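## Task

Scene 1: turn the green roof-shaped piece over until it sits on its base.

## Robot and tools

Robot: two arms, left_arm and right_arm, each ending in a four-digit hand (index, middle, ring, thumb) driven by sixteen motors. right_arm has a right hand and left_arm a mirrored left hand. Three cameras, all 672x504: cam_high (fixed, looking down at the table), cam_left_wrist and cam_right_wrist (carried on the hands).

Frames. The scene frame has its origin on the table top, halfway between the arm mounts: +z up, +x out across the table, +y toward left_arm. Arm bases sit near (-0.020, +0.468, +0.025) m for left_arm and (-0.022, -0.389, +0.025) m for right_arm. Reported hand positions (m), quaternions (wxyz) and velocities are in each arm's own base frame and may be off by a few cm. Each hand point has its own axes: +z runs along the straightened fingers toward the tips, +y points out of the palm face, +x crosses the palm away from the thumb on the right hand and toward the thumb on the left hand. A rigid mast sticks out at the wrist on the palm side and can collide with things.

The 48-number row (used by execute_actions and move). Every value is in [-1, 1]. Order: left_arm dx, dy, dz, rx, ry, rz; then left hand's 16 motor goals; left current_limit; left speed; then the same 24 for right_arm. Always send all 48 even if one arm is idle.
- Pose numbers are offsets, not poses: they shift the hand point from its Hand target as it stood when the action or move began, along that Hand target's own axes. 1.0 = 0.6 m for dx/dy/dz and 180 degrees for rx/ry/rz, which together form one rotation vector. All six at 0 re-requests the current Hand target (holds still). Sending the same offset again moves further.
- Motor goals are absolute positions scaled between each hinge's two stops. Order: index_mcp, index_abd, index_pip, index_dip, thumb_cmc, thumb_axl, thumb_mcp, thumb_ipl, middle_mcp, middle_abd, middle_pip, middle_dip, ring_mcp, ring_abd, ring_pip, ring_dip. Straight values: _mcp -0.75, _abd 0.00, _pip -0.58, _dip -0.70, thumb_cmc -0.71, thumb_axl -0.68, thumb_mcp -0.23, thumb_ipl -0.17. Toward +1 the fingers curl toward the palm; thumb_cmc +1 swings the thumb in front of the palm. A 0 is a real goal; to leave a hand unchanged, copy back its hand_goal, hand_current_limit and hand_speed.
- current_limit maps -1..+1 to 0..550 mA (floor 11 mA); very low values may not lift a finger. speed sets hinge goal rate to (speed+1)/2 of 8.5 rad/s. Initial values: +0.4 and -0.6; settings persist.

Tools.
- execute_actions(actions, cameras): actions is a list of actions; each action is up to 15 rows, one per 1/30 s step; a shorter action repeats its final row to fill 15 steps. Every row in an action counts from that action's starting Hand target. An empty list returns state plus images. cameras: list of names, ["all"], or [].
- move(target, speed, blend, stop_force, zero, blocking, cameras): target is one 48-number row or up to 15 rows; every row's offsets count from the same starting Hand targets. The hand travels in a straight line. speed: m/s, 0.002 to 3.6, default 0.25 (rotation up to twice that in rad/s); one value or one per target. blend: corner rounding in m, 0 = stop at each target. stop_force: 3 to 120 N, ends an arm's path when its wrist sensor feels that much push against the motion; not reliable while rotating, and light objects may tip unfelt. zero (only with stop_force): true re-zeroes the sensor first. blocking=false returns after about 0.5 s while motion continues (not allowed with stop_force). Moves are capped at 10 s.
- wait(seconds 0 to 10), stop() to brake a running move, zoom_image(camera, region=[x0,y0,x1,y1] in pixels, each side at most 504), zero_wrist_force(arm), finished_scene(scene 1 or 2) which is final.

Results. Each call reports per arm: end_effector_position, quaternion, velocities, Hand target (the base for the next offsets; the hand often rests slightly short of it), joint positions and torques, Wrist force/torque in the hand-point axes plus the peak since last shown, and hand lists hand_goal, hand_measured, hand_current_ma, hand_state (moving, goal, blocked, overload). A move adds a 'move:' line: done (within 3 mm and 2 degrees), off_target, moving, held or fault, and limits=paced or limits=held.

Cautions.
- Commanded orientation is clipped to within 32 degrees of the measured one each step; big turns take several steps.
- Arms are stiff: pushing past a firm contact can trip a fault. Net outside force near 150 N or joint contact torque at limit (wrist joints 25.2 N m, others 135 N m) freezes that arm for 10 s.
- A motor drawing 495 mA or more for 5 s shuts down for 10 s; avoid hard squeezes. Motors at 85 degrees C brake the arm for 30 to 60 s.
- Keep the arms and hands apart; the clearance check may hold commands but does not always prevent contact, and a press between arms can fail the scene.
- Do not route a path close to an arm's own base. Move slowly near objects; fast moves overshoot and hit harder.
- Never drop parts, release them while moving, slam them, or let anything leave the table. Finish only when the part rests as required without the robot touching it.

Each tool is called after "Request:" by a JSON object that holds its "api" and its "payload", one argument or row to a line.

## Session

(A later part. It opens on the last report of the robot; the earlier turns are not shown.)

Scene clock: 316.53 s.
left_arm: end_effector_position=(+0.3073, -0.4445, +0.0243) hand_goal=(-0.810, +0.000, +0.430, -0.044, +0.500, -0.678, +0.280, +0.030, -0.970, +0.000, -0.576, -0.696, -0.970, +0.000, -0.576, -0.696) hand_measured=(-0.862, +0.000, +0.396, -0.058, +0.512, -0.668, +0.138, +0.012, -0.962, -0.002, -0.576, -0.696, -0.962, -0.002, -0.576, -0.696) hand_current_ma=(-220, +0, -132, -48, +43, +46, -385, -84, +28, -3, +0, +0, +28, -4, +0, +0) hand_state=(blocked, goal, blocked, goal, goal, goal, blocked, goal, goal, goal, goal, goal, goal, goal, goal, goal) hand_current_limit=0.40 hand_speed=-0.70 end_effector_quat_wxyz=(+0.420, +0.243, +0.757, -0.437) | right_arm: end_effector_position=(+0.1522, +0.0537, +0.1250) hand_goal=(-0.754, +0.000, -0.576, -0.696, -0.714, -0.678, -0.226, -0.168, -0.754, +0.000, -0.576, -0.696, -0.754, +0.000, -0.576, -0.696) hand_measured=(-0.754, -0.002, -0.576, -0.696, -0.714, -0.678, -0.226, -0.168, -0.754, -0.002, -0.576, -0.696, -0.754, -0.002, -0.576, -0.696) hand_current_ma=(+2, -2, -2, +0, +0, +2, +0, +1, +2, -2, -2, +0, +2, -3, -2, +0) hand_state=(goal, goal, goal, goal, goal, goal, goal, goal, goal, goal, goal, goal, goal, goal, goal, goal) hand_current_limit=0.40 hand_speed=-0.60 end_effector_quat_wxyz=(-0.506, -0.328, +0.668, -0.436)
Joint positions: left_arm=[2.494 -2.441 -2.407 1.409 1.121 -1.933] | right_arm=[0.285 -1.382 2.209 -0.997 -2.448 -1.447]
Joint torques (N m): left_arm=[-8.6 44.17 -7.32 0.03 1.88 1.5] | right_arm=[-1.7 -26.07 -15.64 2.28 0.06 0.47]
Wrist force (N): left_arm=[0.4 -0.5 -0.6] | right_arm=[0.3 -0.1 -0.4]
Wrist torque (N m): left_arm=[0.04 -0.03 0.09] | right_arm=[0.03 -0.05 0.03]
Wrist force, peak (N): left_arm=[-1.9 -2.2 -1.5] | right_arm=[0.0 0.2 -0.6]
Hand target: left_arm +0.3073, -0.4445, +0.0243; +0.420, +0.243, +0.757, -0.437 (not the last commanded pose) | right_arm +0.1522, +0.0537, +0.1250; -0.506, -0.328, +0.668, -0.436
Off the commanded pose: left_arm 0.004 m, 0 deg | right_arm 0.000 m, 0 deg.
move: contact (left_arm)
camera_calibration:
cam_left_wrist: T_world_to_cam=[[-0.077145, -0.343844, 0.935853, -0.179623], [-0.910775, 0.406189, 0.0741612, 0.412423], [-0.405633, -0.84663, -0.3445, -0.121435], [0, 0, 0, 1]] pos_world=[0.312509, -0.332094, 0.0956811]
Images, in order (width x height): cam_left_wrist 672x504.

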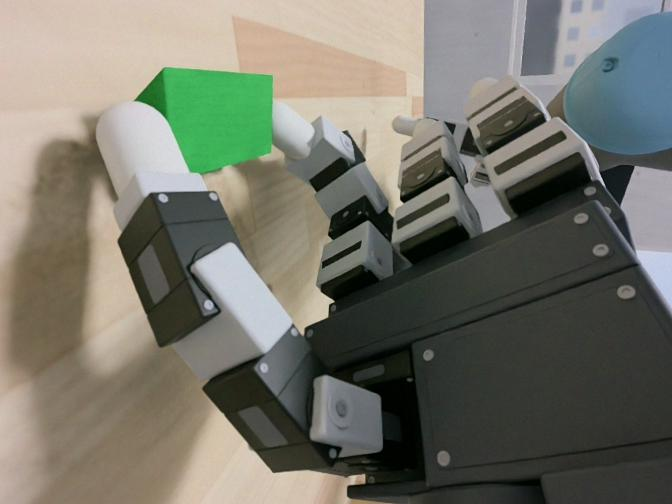

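Request:
{"api": "move", "payload": {
  "target": [0.0112,-0.00109,-0.00063,0,0.00833,-0.01443,-0.81,0,0.43,-0.044,0.5,-0.678,0.28,0.03,-0.97,0,-0.576,-0.696,-0.97,0,-0.576,-0.696,0.2,-0.7,0,0,0,0,0,0,-0.754,0,-0.576,-0.696,-0.714,-0.678,-0.226,-0.168,-0.754,0,-0.576,-0.696,-0.754,0,-0.576,-0.696,0.4,-0.6],
  "speed": 0.02,
  "stop_force": 12,
  "cameras": ["cam_left_wrist"]
}}

Request:
{"api": "zoom_image", "payload": {
  "camera": "cam_left_wrist",
  "region": [60, 40, 380, 280]
}}

Scene clock: 323.90 s.
left_arm: end_effector_position=(+0.3031, -0.4444, +0.0190) hand_goal=(-0.810, +0.000, +0.430, -0.044, +0.500, -0.678, +0.280, +0.030, -0.970, +0.000, -0.576, -0.696, -0.970, +0.000, -0.576, -0.696) hand_measured=(-0.862, +0.000, +0.396, -0.058, +0.506, -0.668, +0.138, +0.012, -0.962, -0.002, -0.576, -0.696, -0.962, -0.002, -0.576, -0.696) hand_current_ma=(-220, +0, -133, -47, +21, +40, -330, -87, +28, -3, +0, +0, +28, -4, +0, +0) hand_state=(blocked, goal, blocked, goal, goal, goal, blocked, goal, goal, goal, goal, goal, goal, goal, goal, goal) hand_current_limit=0.20 hand_speed=-0.70 end_effector_quat_wxyz=(+0.400, +0.232, +0.768, -0.444) | right_arm: end_effector_position=(+0.1522, +0.0537, +0.1250) hand_goal=(-0.754, +0.000, -0.576, -0.696, -0.714, -0.678, -0.226, -0.168, -0.754, +0.000, -0.576, -0.696, -0.754, +0.000, -0.576, -0.696) hand_measured=(-0.754, -0.002, -0.576, -0.696, -0.714, -0.678, -0.226, -0.168, -0.754, -0.002, -0.576, -0.696, -0.754, -0.002, -0.576, -0.696) hand_current_ma=(+2, -2, -2, +0, +0, +2, +0, +1, +2, -2, -2, +0, +2, -3, -2, +0) hand_state=(goal, goal, goal, goal, goal, goal, goal, goal, goal, goal, goal, goal, goal, goal, goal, goal) hand_current_limit=0.40 hand_speed=-0.60 end_effector_quat_wxyz=(-0.506, -0.328, +0.668, -0.436)
Joint positions: left_arm=[2.498 -2.431 -2.414 1.378 1.107 -1.965] | right_arm=[0.285 -1.382 2.209 -0.997 -2.448 -1.447]
Joint torques (N m): left_arm=[10.61 43.85 -6.58 0.35 -2.6 -2.1] | right_arm=[-2.29 -26.35 -15.54 2.22 0.15 0.53]
Wrist force (N): left_arm=[0.7 -0.7 -0.8] | right_arm=[0.3 -0.1 0.0]
Wrist torque (N m): left_arm=[-0.01 0.00 0.15] | right_arm=[-0.01 -0.04 0.02]
Wrist force, peak (N): left_arm=[-1.8 -2.6 -2.0] | right_arm=[0.5 0.0 -0.4]
Hand target: left_arm +0.3031, -0.4444, +0.0190; +0.400, +0.232, +0.768, -0.444 | right_arm +0.1522, +0.0537, +0.1250; -0.506, -0.328, +0.668, -0.436
Off the commanded pose: left_arm 0.000 m, 0 deg | right_arm 0.000 m, 0 deg.
move: done
camera_calibration:
cam_left_wrist: T_world_to_cam=[[-0.0280429, -0.343923, 0.938579, -0.189925], [-0.905645, 0.406176, 0.121776, 0.406478], [-0.423109, -0.846604, -0.322863, -0.120095], [0, 0, 0, 1]] pos_world=[0.311985, -0.332094, 0.0899865]
Images, in order (width x height): cam_left_wrist 672x504.

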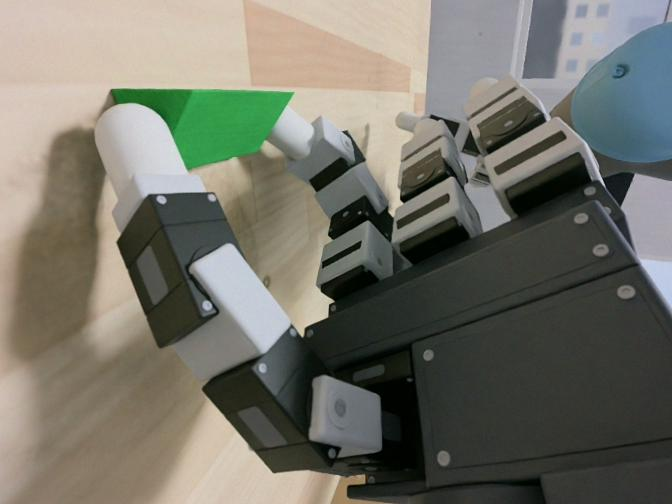

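Scaled by 1.575 from the camera's 672x504 image, which has a finer 960x720 frame.

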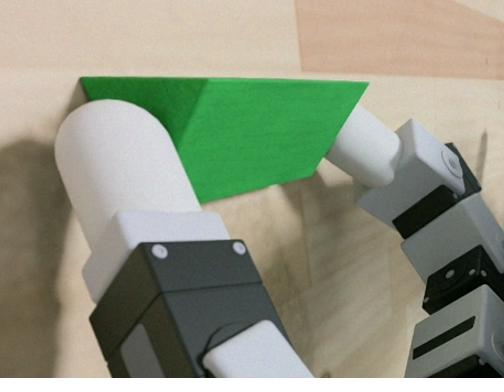

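Request:
{"api": "move", "payload": {
  "target": [0.01214,0.00084,0.00049,0,0.00833,-0.01443,-0.82,0,0.42,-0.044,0.5,-0.678,0.26,0.03,-0.97,0,-0.576,-0.696,-0.97,0,-0.576,-0.696,0.1,-0.7,0,0,0,0,0,0,-0.754,0,-0.576,-0.696,-0.714,-0.678,-0.226,-0.168,-0.754,0,-0.576,-0.696,-0.754,0,-0.576,-0.696,0.4,-0.6],
  "speed": 0.02,
  "stop_force": 12,
  "cameras": ["cam_left_wrist"]
}}

Request:
{"api": "zoom_image", "payload": {
  "camera": "cam_left_wrist",
  "region": [60, 40, 380, 280]
}}

Scene clock: 342.63 s.
left_arm: end_effector_position=(+0.2994, -0.4445, +0.0127) hand_goal=(-0.820, +0.000, +0.420, -0.044, +0.500, -0.678, +0.260, +0.030, -0.970, +0.000, -0.576, -0.696, -0.970, +0.000, -0.576, -0.696) hand_measured=(-0.862, +0.000, +0.390, -0.058, +0.502, -0.674, +0.138, +0.012, -0.962, -0.002, -0.576, -0.696, -0.962, -0.002, -0.576, -0.696) hand_current_ma=(-172, +0, -109, -47, +3, +15, -302, -87, +28, -3, +0, +0, +28, -4, +0, +0) hand_state=(blocked, goal, blocked, goal, goal, goal, blocked, goal, goal, goal, goal, goal, goal, goal, goal, goal) hand_current_limit=0.10 hand_speed=-0.70 end_effector_quat_wxyz=(+0.380, +0.220, +0.778, -0.449) | right_arm: end_effector_position=(+0.1522, +0.0537, +0.1250) hand_goal=(-0.754, +0.000, -0.576, -0.696, -0.714, -0.678, -0.226, -0.168, -0.754, +0.000, -0.576, -0.696, -0.754, +0.000, -0.576, -0.696) hand_measured=(-0.754, -0.002, -0.576, -0.696, -0.714, -0.678, -0.226, -0.168, -0.754, -0.002, -0.576, -0.696, -0.754, -0.002, -0.576, -0.696) hand_current_ma=(+2, -2, -2, +0, +0, +2, +0, +1, +2, -2, -2, +0, +2, -3, -2, +0) hand_state=(goal, goal, goal, goal, goal, goal, goal, goal, goal, goal, goal, goal, goal, goal, goal, goal) hand_current_limit=0.40 hand_speed=-0.60 end_effector_quat_wxyz=(-0.506, -0.328, +0.668, -0.436)
Joint positions: left_arm=[2.504 -2.425 -2.418 1.348 1.09 -1.995] | right_arm=[0.285 -1.382 2.209 -0.997 -2.448 -1.447]
Joint torques (N m): left_arm=[9.54 43.07 -7.91 0.44 -2.88 -1.92] | right_arm=[-1.06 -27.1 -16.21 2.2 0.09 0.49]
Wrist force (N): left_arm=[0.9 0.0 -0.2] | right_arm=[0.3 0.3 0.0]
Wrist torque (N m): left_arm=[0.01 -0.02 0.13] | right_arm=[0.04 -0.04 0.03]
Wrist force, peak (N): left_arm=[1.0 -0.6 -0.6] | right_arm=[0.5 0.3 -0.2]
Hand target: left_arm +0.2994, -0.4445, +0.0127; +0.380, +0.220, +0.778, -0.449 | right_arm +0.1522, +0.0537, +0.1250; -0.506, -0.328, +0.668, -0.436
Off the commanded pose: left_arm 0.000 m, 0 deg | right_arm 0.000 m, 0 deg.
move: done
camera_calibration:
cam_left_wrist: T_world_to_cam=[[0.0210554, -0.34403, 0.938722, -0.198951], [-0.89803, 0.406177, 0.169002, 0.401105], [-0.43943, -0.84656, -0.300397, -0.119105], [0, 0, 0, 1]] pos_world=[0.312055, -0.332194, 0.0831934]
Images, in order (width x height): cam_left_wrist 672x504.

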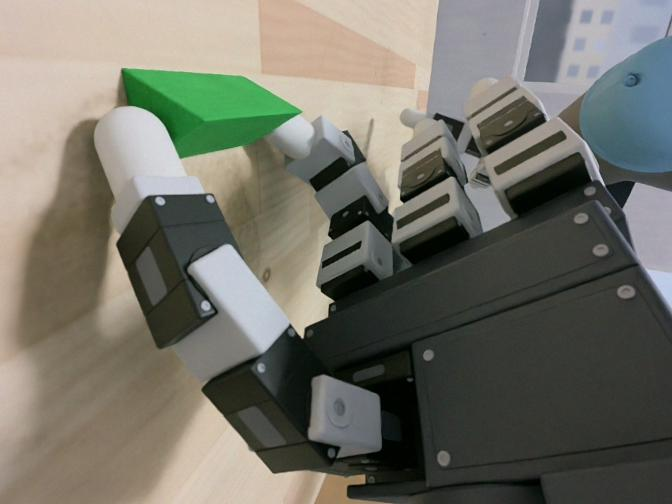

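Scaled by 1.575 from the camera's 672x504 image, which has a finer 960x720 frame.

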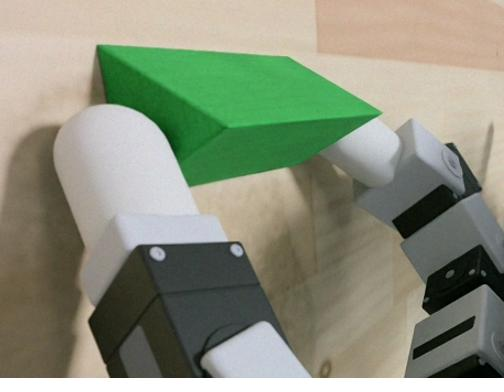

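Request:
{"api": "move", "payload": {
  "target": [0,0,0,0,0,0,-0.973,0,0.3,-0.145,0.5,-0.678,0.0,0.1,-0.97,0,-0.576,-0.696,-0.97,0,-0.576,-0.696,0.2,-0.9,0,0,0,0,0,0,-0.754,0,-0.576,-0.696,-0.714,-0.678,-0.226,-0.168,-0.754,0,-0.576,-0.696,-0.754,0,-0.576,-0.696,0.4,-0.6],
  "speed": 0.02,
  "cameras": ["cam_left_wrist"]
}}

Request:
{"api": "zoom_image", "payload": {
  "camera": "cam_left_wrist",
  "region": [60, 40, 380, 280]
}}

Scene clock: 351.00 s.
left_arm: end_effector_position=(+0.2994, -0.4445, +0.0127) hand_goal=(-0.974, +0.000, +0.300, -0.146, +0.500, -0.678, +0.000, +0.100, -0.970, +0.000, -0.576, -0.696, -0.970, +0.000, -0.576, -0.696) hand_measured=(-0.962, +0.000, +0.304, -0.144, +0.496, -0.678, +0.002, +0.098, -0.962, -0.002, -0.576, -0.696, -0.962, -0.002, -0.576, -0.696) hand_current_ma=(+47, +0, +11, +7, -10, +0, +7, -10, +28, -3, +0, +0, +28, -4, +0, +0) hand_state=(goal, goal, goal, goal, goal, goal, goal, goal, goal, goal, goal, goal, goal, goal, goal, goal) hand_current_limit=0.20 hand_speed=-0.90 end_effector_quat_wxyz=(+0.380, +0.220, +0.778, -0.449) | right_arm: end_effector_position=(+0.1522, +0.0537, +0.1250) hand_goal=(-0.754, +0.000, -0.576, -0.696, -0.714, -0.678, -0.226, -0.168, -0.754, +0.000, -0.576, -0.696, -0.754, +0.000, -0.576, -0.696) hand_measured=(-0.754, -0.002, -0.576, -0.696, -0.714, -0.678, -0.226, -0.168, -0.754, -0.002, -0.576, -0.696, -0.754, -0.002, -0.576, -0.696) hand_current_ma=(+2, -2, -2, +0, +0, +2, +0, +1, +2, -2, -2, +0, +2, -3, -2, +0) hand_state=(goal, goal, goal, goal, goal, goal, goal, goal, goal, goal, goal, goal, goal, goal, goal, goal) hand_current_limit=0.40 hand_speed=-0.60 end_effector_quat_wxyz=(-0.506, -0.328, +0.668, -0.436)
Joint positions: left_arm=[2.504 -2.425 -2.418 1.348 1.09 -1.995] | right_arm=[0.285 -1.382 2.209 -0.997 -2.448 -1.447]
Joint torques (N m): left_arm=[10.5 43.65 -6.36 0.52 -2.6 -1.86] | right_arm=[-1.86 -27.8 -16.25 2.17 -0.01 0.56]
Wrist force (N): left_arm=[0.5 0.0 0.0] | right_arm=[-0.1 0.2 0.0]
Wrist torque (N m): left_arm=[0.01 0.04 0.09] | right_arm=[0.02 0.02 -0.01]
Wrist force, peak (N): left_arm=[1.3 0.1 0.1] | right_arm=[0.5 0.0 -0.5]
Hand target: left_arm +0.2994, -0.4445, +0.0127; +0.380, +0.220, +0.778, -0.449 | right_arm +0.1522, +0.0537, +0.1250; -0.506, -0.328, +0.668, -0.436
Off the commanded pose: left_arm 0.000 m, 0 deg | right_arm 0.000 m, 0 deg.
move: done
camera_calibration:
cam_left_wrist: T_world_to_cam=[[0.0210554, -0.34403, 0.938722, -0.198951], [-0.89803, 0.406177, 0.169002, 0.401105], [-0.43943, -0.84656, -0.300397, -0.119105], [0, 0, 0, 1]] pos_world=[0.312055, -0.332194, 0.0831934]
Images, in order (width x height): cam_left_wrist 672x504.

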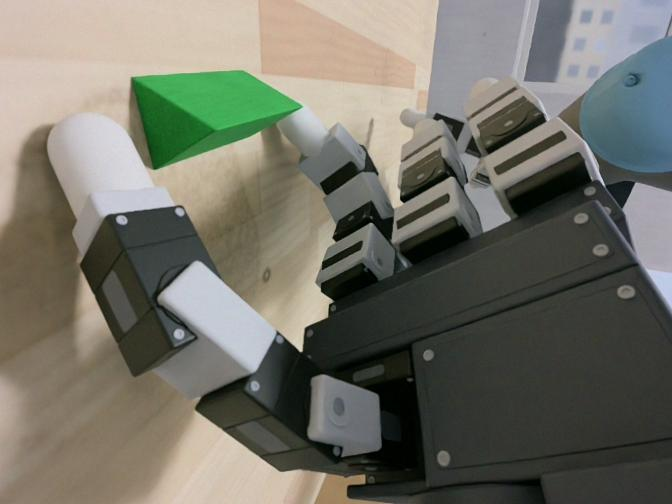

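Scaled by 1.575 from the camera's 672x504 image, which has a finer 960x720 frame.

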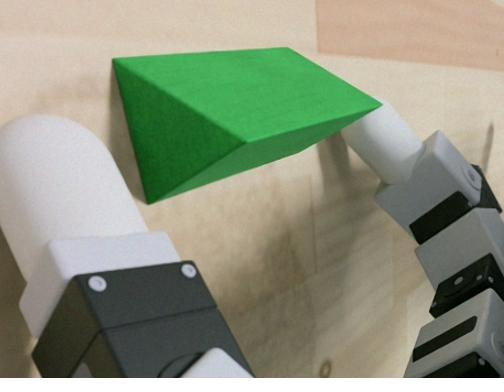

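Request:
{"api": "move", "payload": {
  "target": [
    [0,0,0,0,0,0,-0.985,0,0.15,-0.145,0.5,-0.678,-0.08,0.1,-0.97,0,-0.576,-0.696,-0.97,0,-0.576,-0.696,0.2,-0.85,0,0,0,0,0,0,-0.754,0,-0.576,-0.696,-0.714,-0.678,-0.226,-0.168,-0.754,0,-0.576,-0.696,-0.754,0,-0.576,-0.696,0.4,-0.6],
    [-0.10507,-0.0711,-0.04105,0,0,0,-0.985,0,0.15,-0.145,0.5,-0.678,-0.08,0.1,-0.97,0,-0.576,-0.696,-0.97,0,-0.576,-0.696,0.2,-0.85,0,0,0,0,0,0,-0.754,0,-0.576,-0.696,-0.714,-0.678,-0.226,-0.168,-0.754,0,-0.576,-0.696,-0.754,0,-0.576,-0.696,0.4,-0.6]
  ],
  "speed": [0.05,0.06],
  "cameras": ["cam_left_wrist","cam_high"]
}}

Request:
{"api": "zoom_image", "payload": {
  "camera": "cam_high",
  "region": [200, 120, 380, 255]
}}

Scene clock: 357.13 s.
left_arm: end_effector_position=(+0.2994, -0.4444, +0.0496) hand_goal=(-0.986, +0.000, +0.150, -0.146, +0.500, -0.678, -0.080, +0.100, -0.970, +0.000, -0.576, -0.696, -0.970, +0.000, -0.576, -0.696) hand_measured=(-0.974, +0.000, +0.154, -0.144, +0.496, -0.678, -0.078, +0.098, -0.962, -0.002, -0.576, -0.696, -0.962, -0.002, -0.576, -0.696) hand_current_ma=(+44, +0, +13, +7, -11, +0, +9, -9, +28, -3, +0, +0, +28, -4, +0, +0) hand_state=(goal, goal, goal, goal, goal, goal, goal, goal, goal, goal, goal, goal, goal, goal, goal, goal) hand_current_limit=0.20 hand_speed=-0.85 end_effector_quat_wxyz=(+0.380, +0.220, +0.778, -0.450) | right_arm: end_effector_position=(+0.1522, +0.0537, +0.1250) hand_goal=(-0.754, +0.000, -0.576, -0.696, -0.714, -0.678, -0.226, -0.168, -0.754, +0.000, -0.576, -0.696, -0.754, +0.000, -0.576, -0.696) hand_measured=(-0.754, -0.002, -0.576, -0.696, -0.714, -0.678, -0.226, -0.168, -0.754, -0.002, -0.576, -0.696, -0.754, -0.002, -0.576, -0.696) hand_current_ma=(+2, -2, -2, +0, +0, +2, +0, +1, +2, -2, -2, +0, +2, -3, -2, +0) hand_state=(goal, goal, goal, goal, goal, goal, goal, goal, goal, goal, goal, goal, goal, goal, goal, goal) hand_current_limit=0.40 hand_speed=-0.60 end_effector_quat_wxyz=(-0.506, -0.328, +0.668, -0.436)
Joint positions: left_arm=[2.504 -2.292 -2.449 1.247 1.09 -1.996] | right_arm=[0.285 -1.382 2.209 -0.997 -2.448 -1.447]
Joint torques (N m): left_arm=[-4.58 20.4 8.84 4.02 0.14 -1.55] | right_arm=[-1.84 -27.11 -15.93 2.34 0.16 0.59]
Wrist force (N): left_arm=[0.8 0.2 -0.4] | right_arm=[0.3 0.0 0.0]
Wrist torque (N m): left_arm=[0.05 -0.01 0.11] | right_arm=[0.00 -0.04 0.02]
Wrist force, peak (N): left_arm=[1.2 -0.1 -0.6] | right_arm=[0.5 0.3 -0.3]
Hand target: left_arm +0.2994, -0.4444, +0.0495; +0.380, +0.220, +0.778, -0.450 (not the last commanded pose) | right_arm +0.1522, +0.0537, +0.1250; -0.506, -0.328, +0.668, -0.436
Off the commanded pose: left_arm 0.043 m, 0 deg | right_arm 0.000 m, 0 deg.
move: held (left_arm; a check stopped the path); path passed 1 of 2 targets; limits=held
pose unreachable (left arm): on one or more control steps of this call, first in action 0 (counted from 0), this arm could not follow its commanded pose, so it was not sent that pose on those steps. It may still have moved: this result reports where it is.
cause: moving toward the commanded pose would bring a part of the arm too close to another arm (a part of this arm just beyond joint 6 (wrist 3) and a part of the right arm just beyond its joint 5 (wrist 2), 12 mm apart when this arm was first held).
camera_calibration:
cam_left_wrist: T_world_to_cam=[[0.0208721, -0.343578, 0.938892, -0.233275], [-0.89809, 0.406207, 0.168613, 0.394831], [-0.439316, -0.846729, -0.300086, -0.108137], [0, 0, 0, 1]] pos_world=[0.311956, -0.332094, 0.119996]
Images, in order (width x height): cam_high 672x504, cam_left_wrist 672x504.

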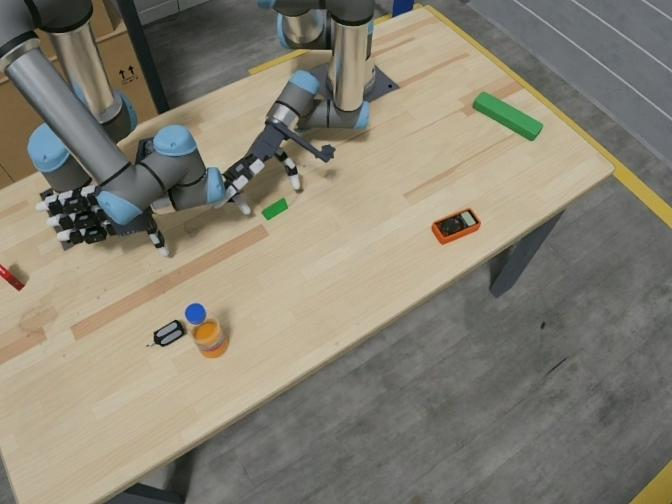

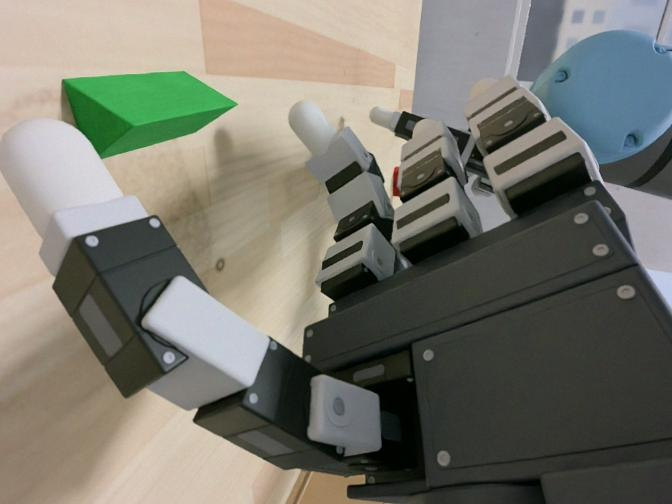

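Scaled by 2.800 from the camera's 672x504 image, which has a finer 960x720 frame.

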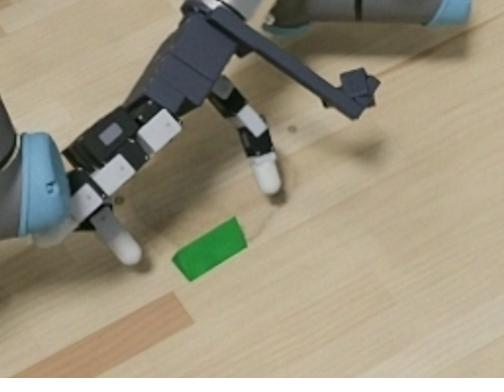

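Request:
{"api": "finished_scene", "payload": {
  "scene": 1
}}

The scene is finished: the task was done.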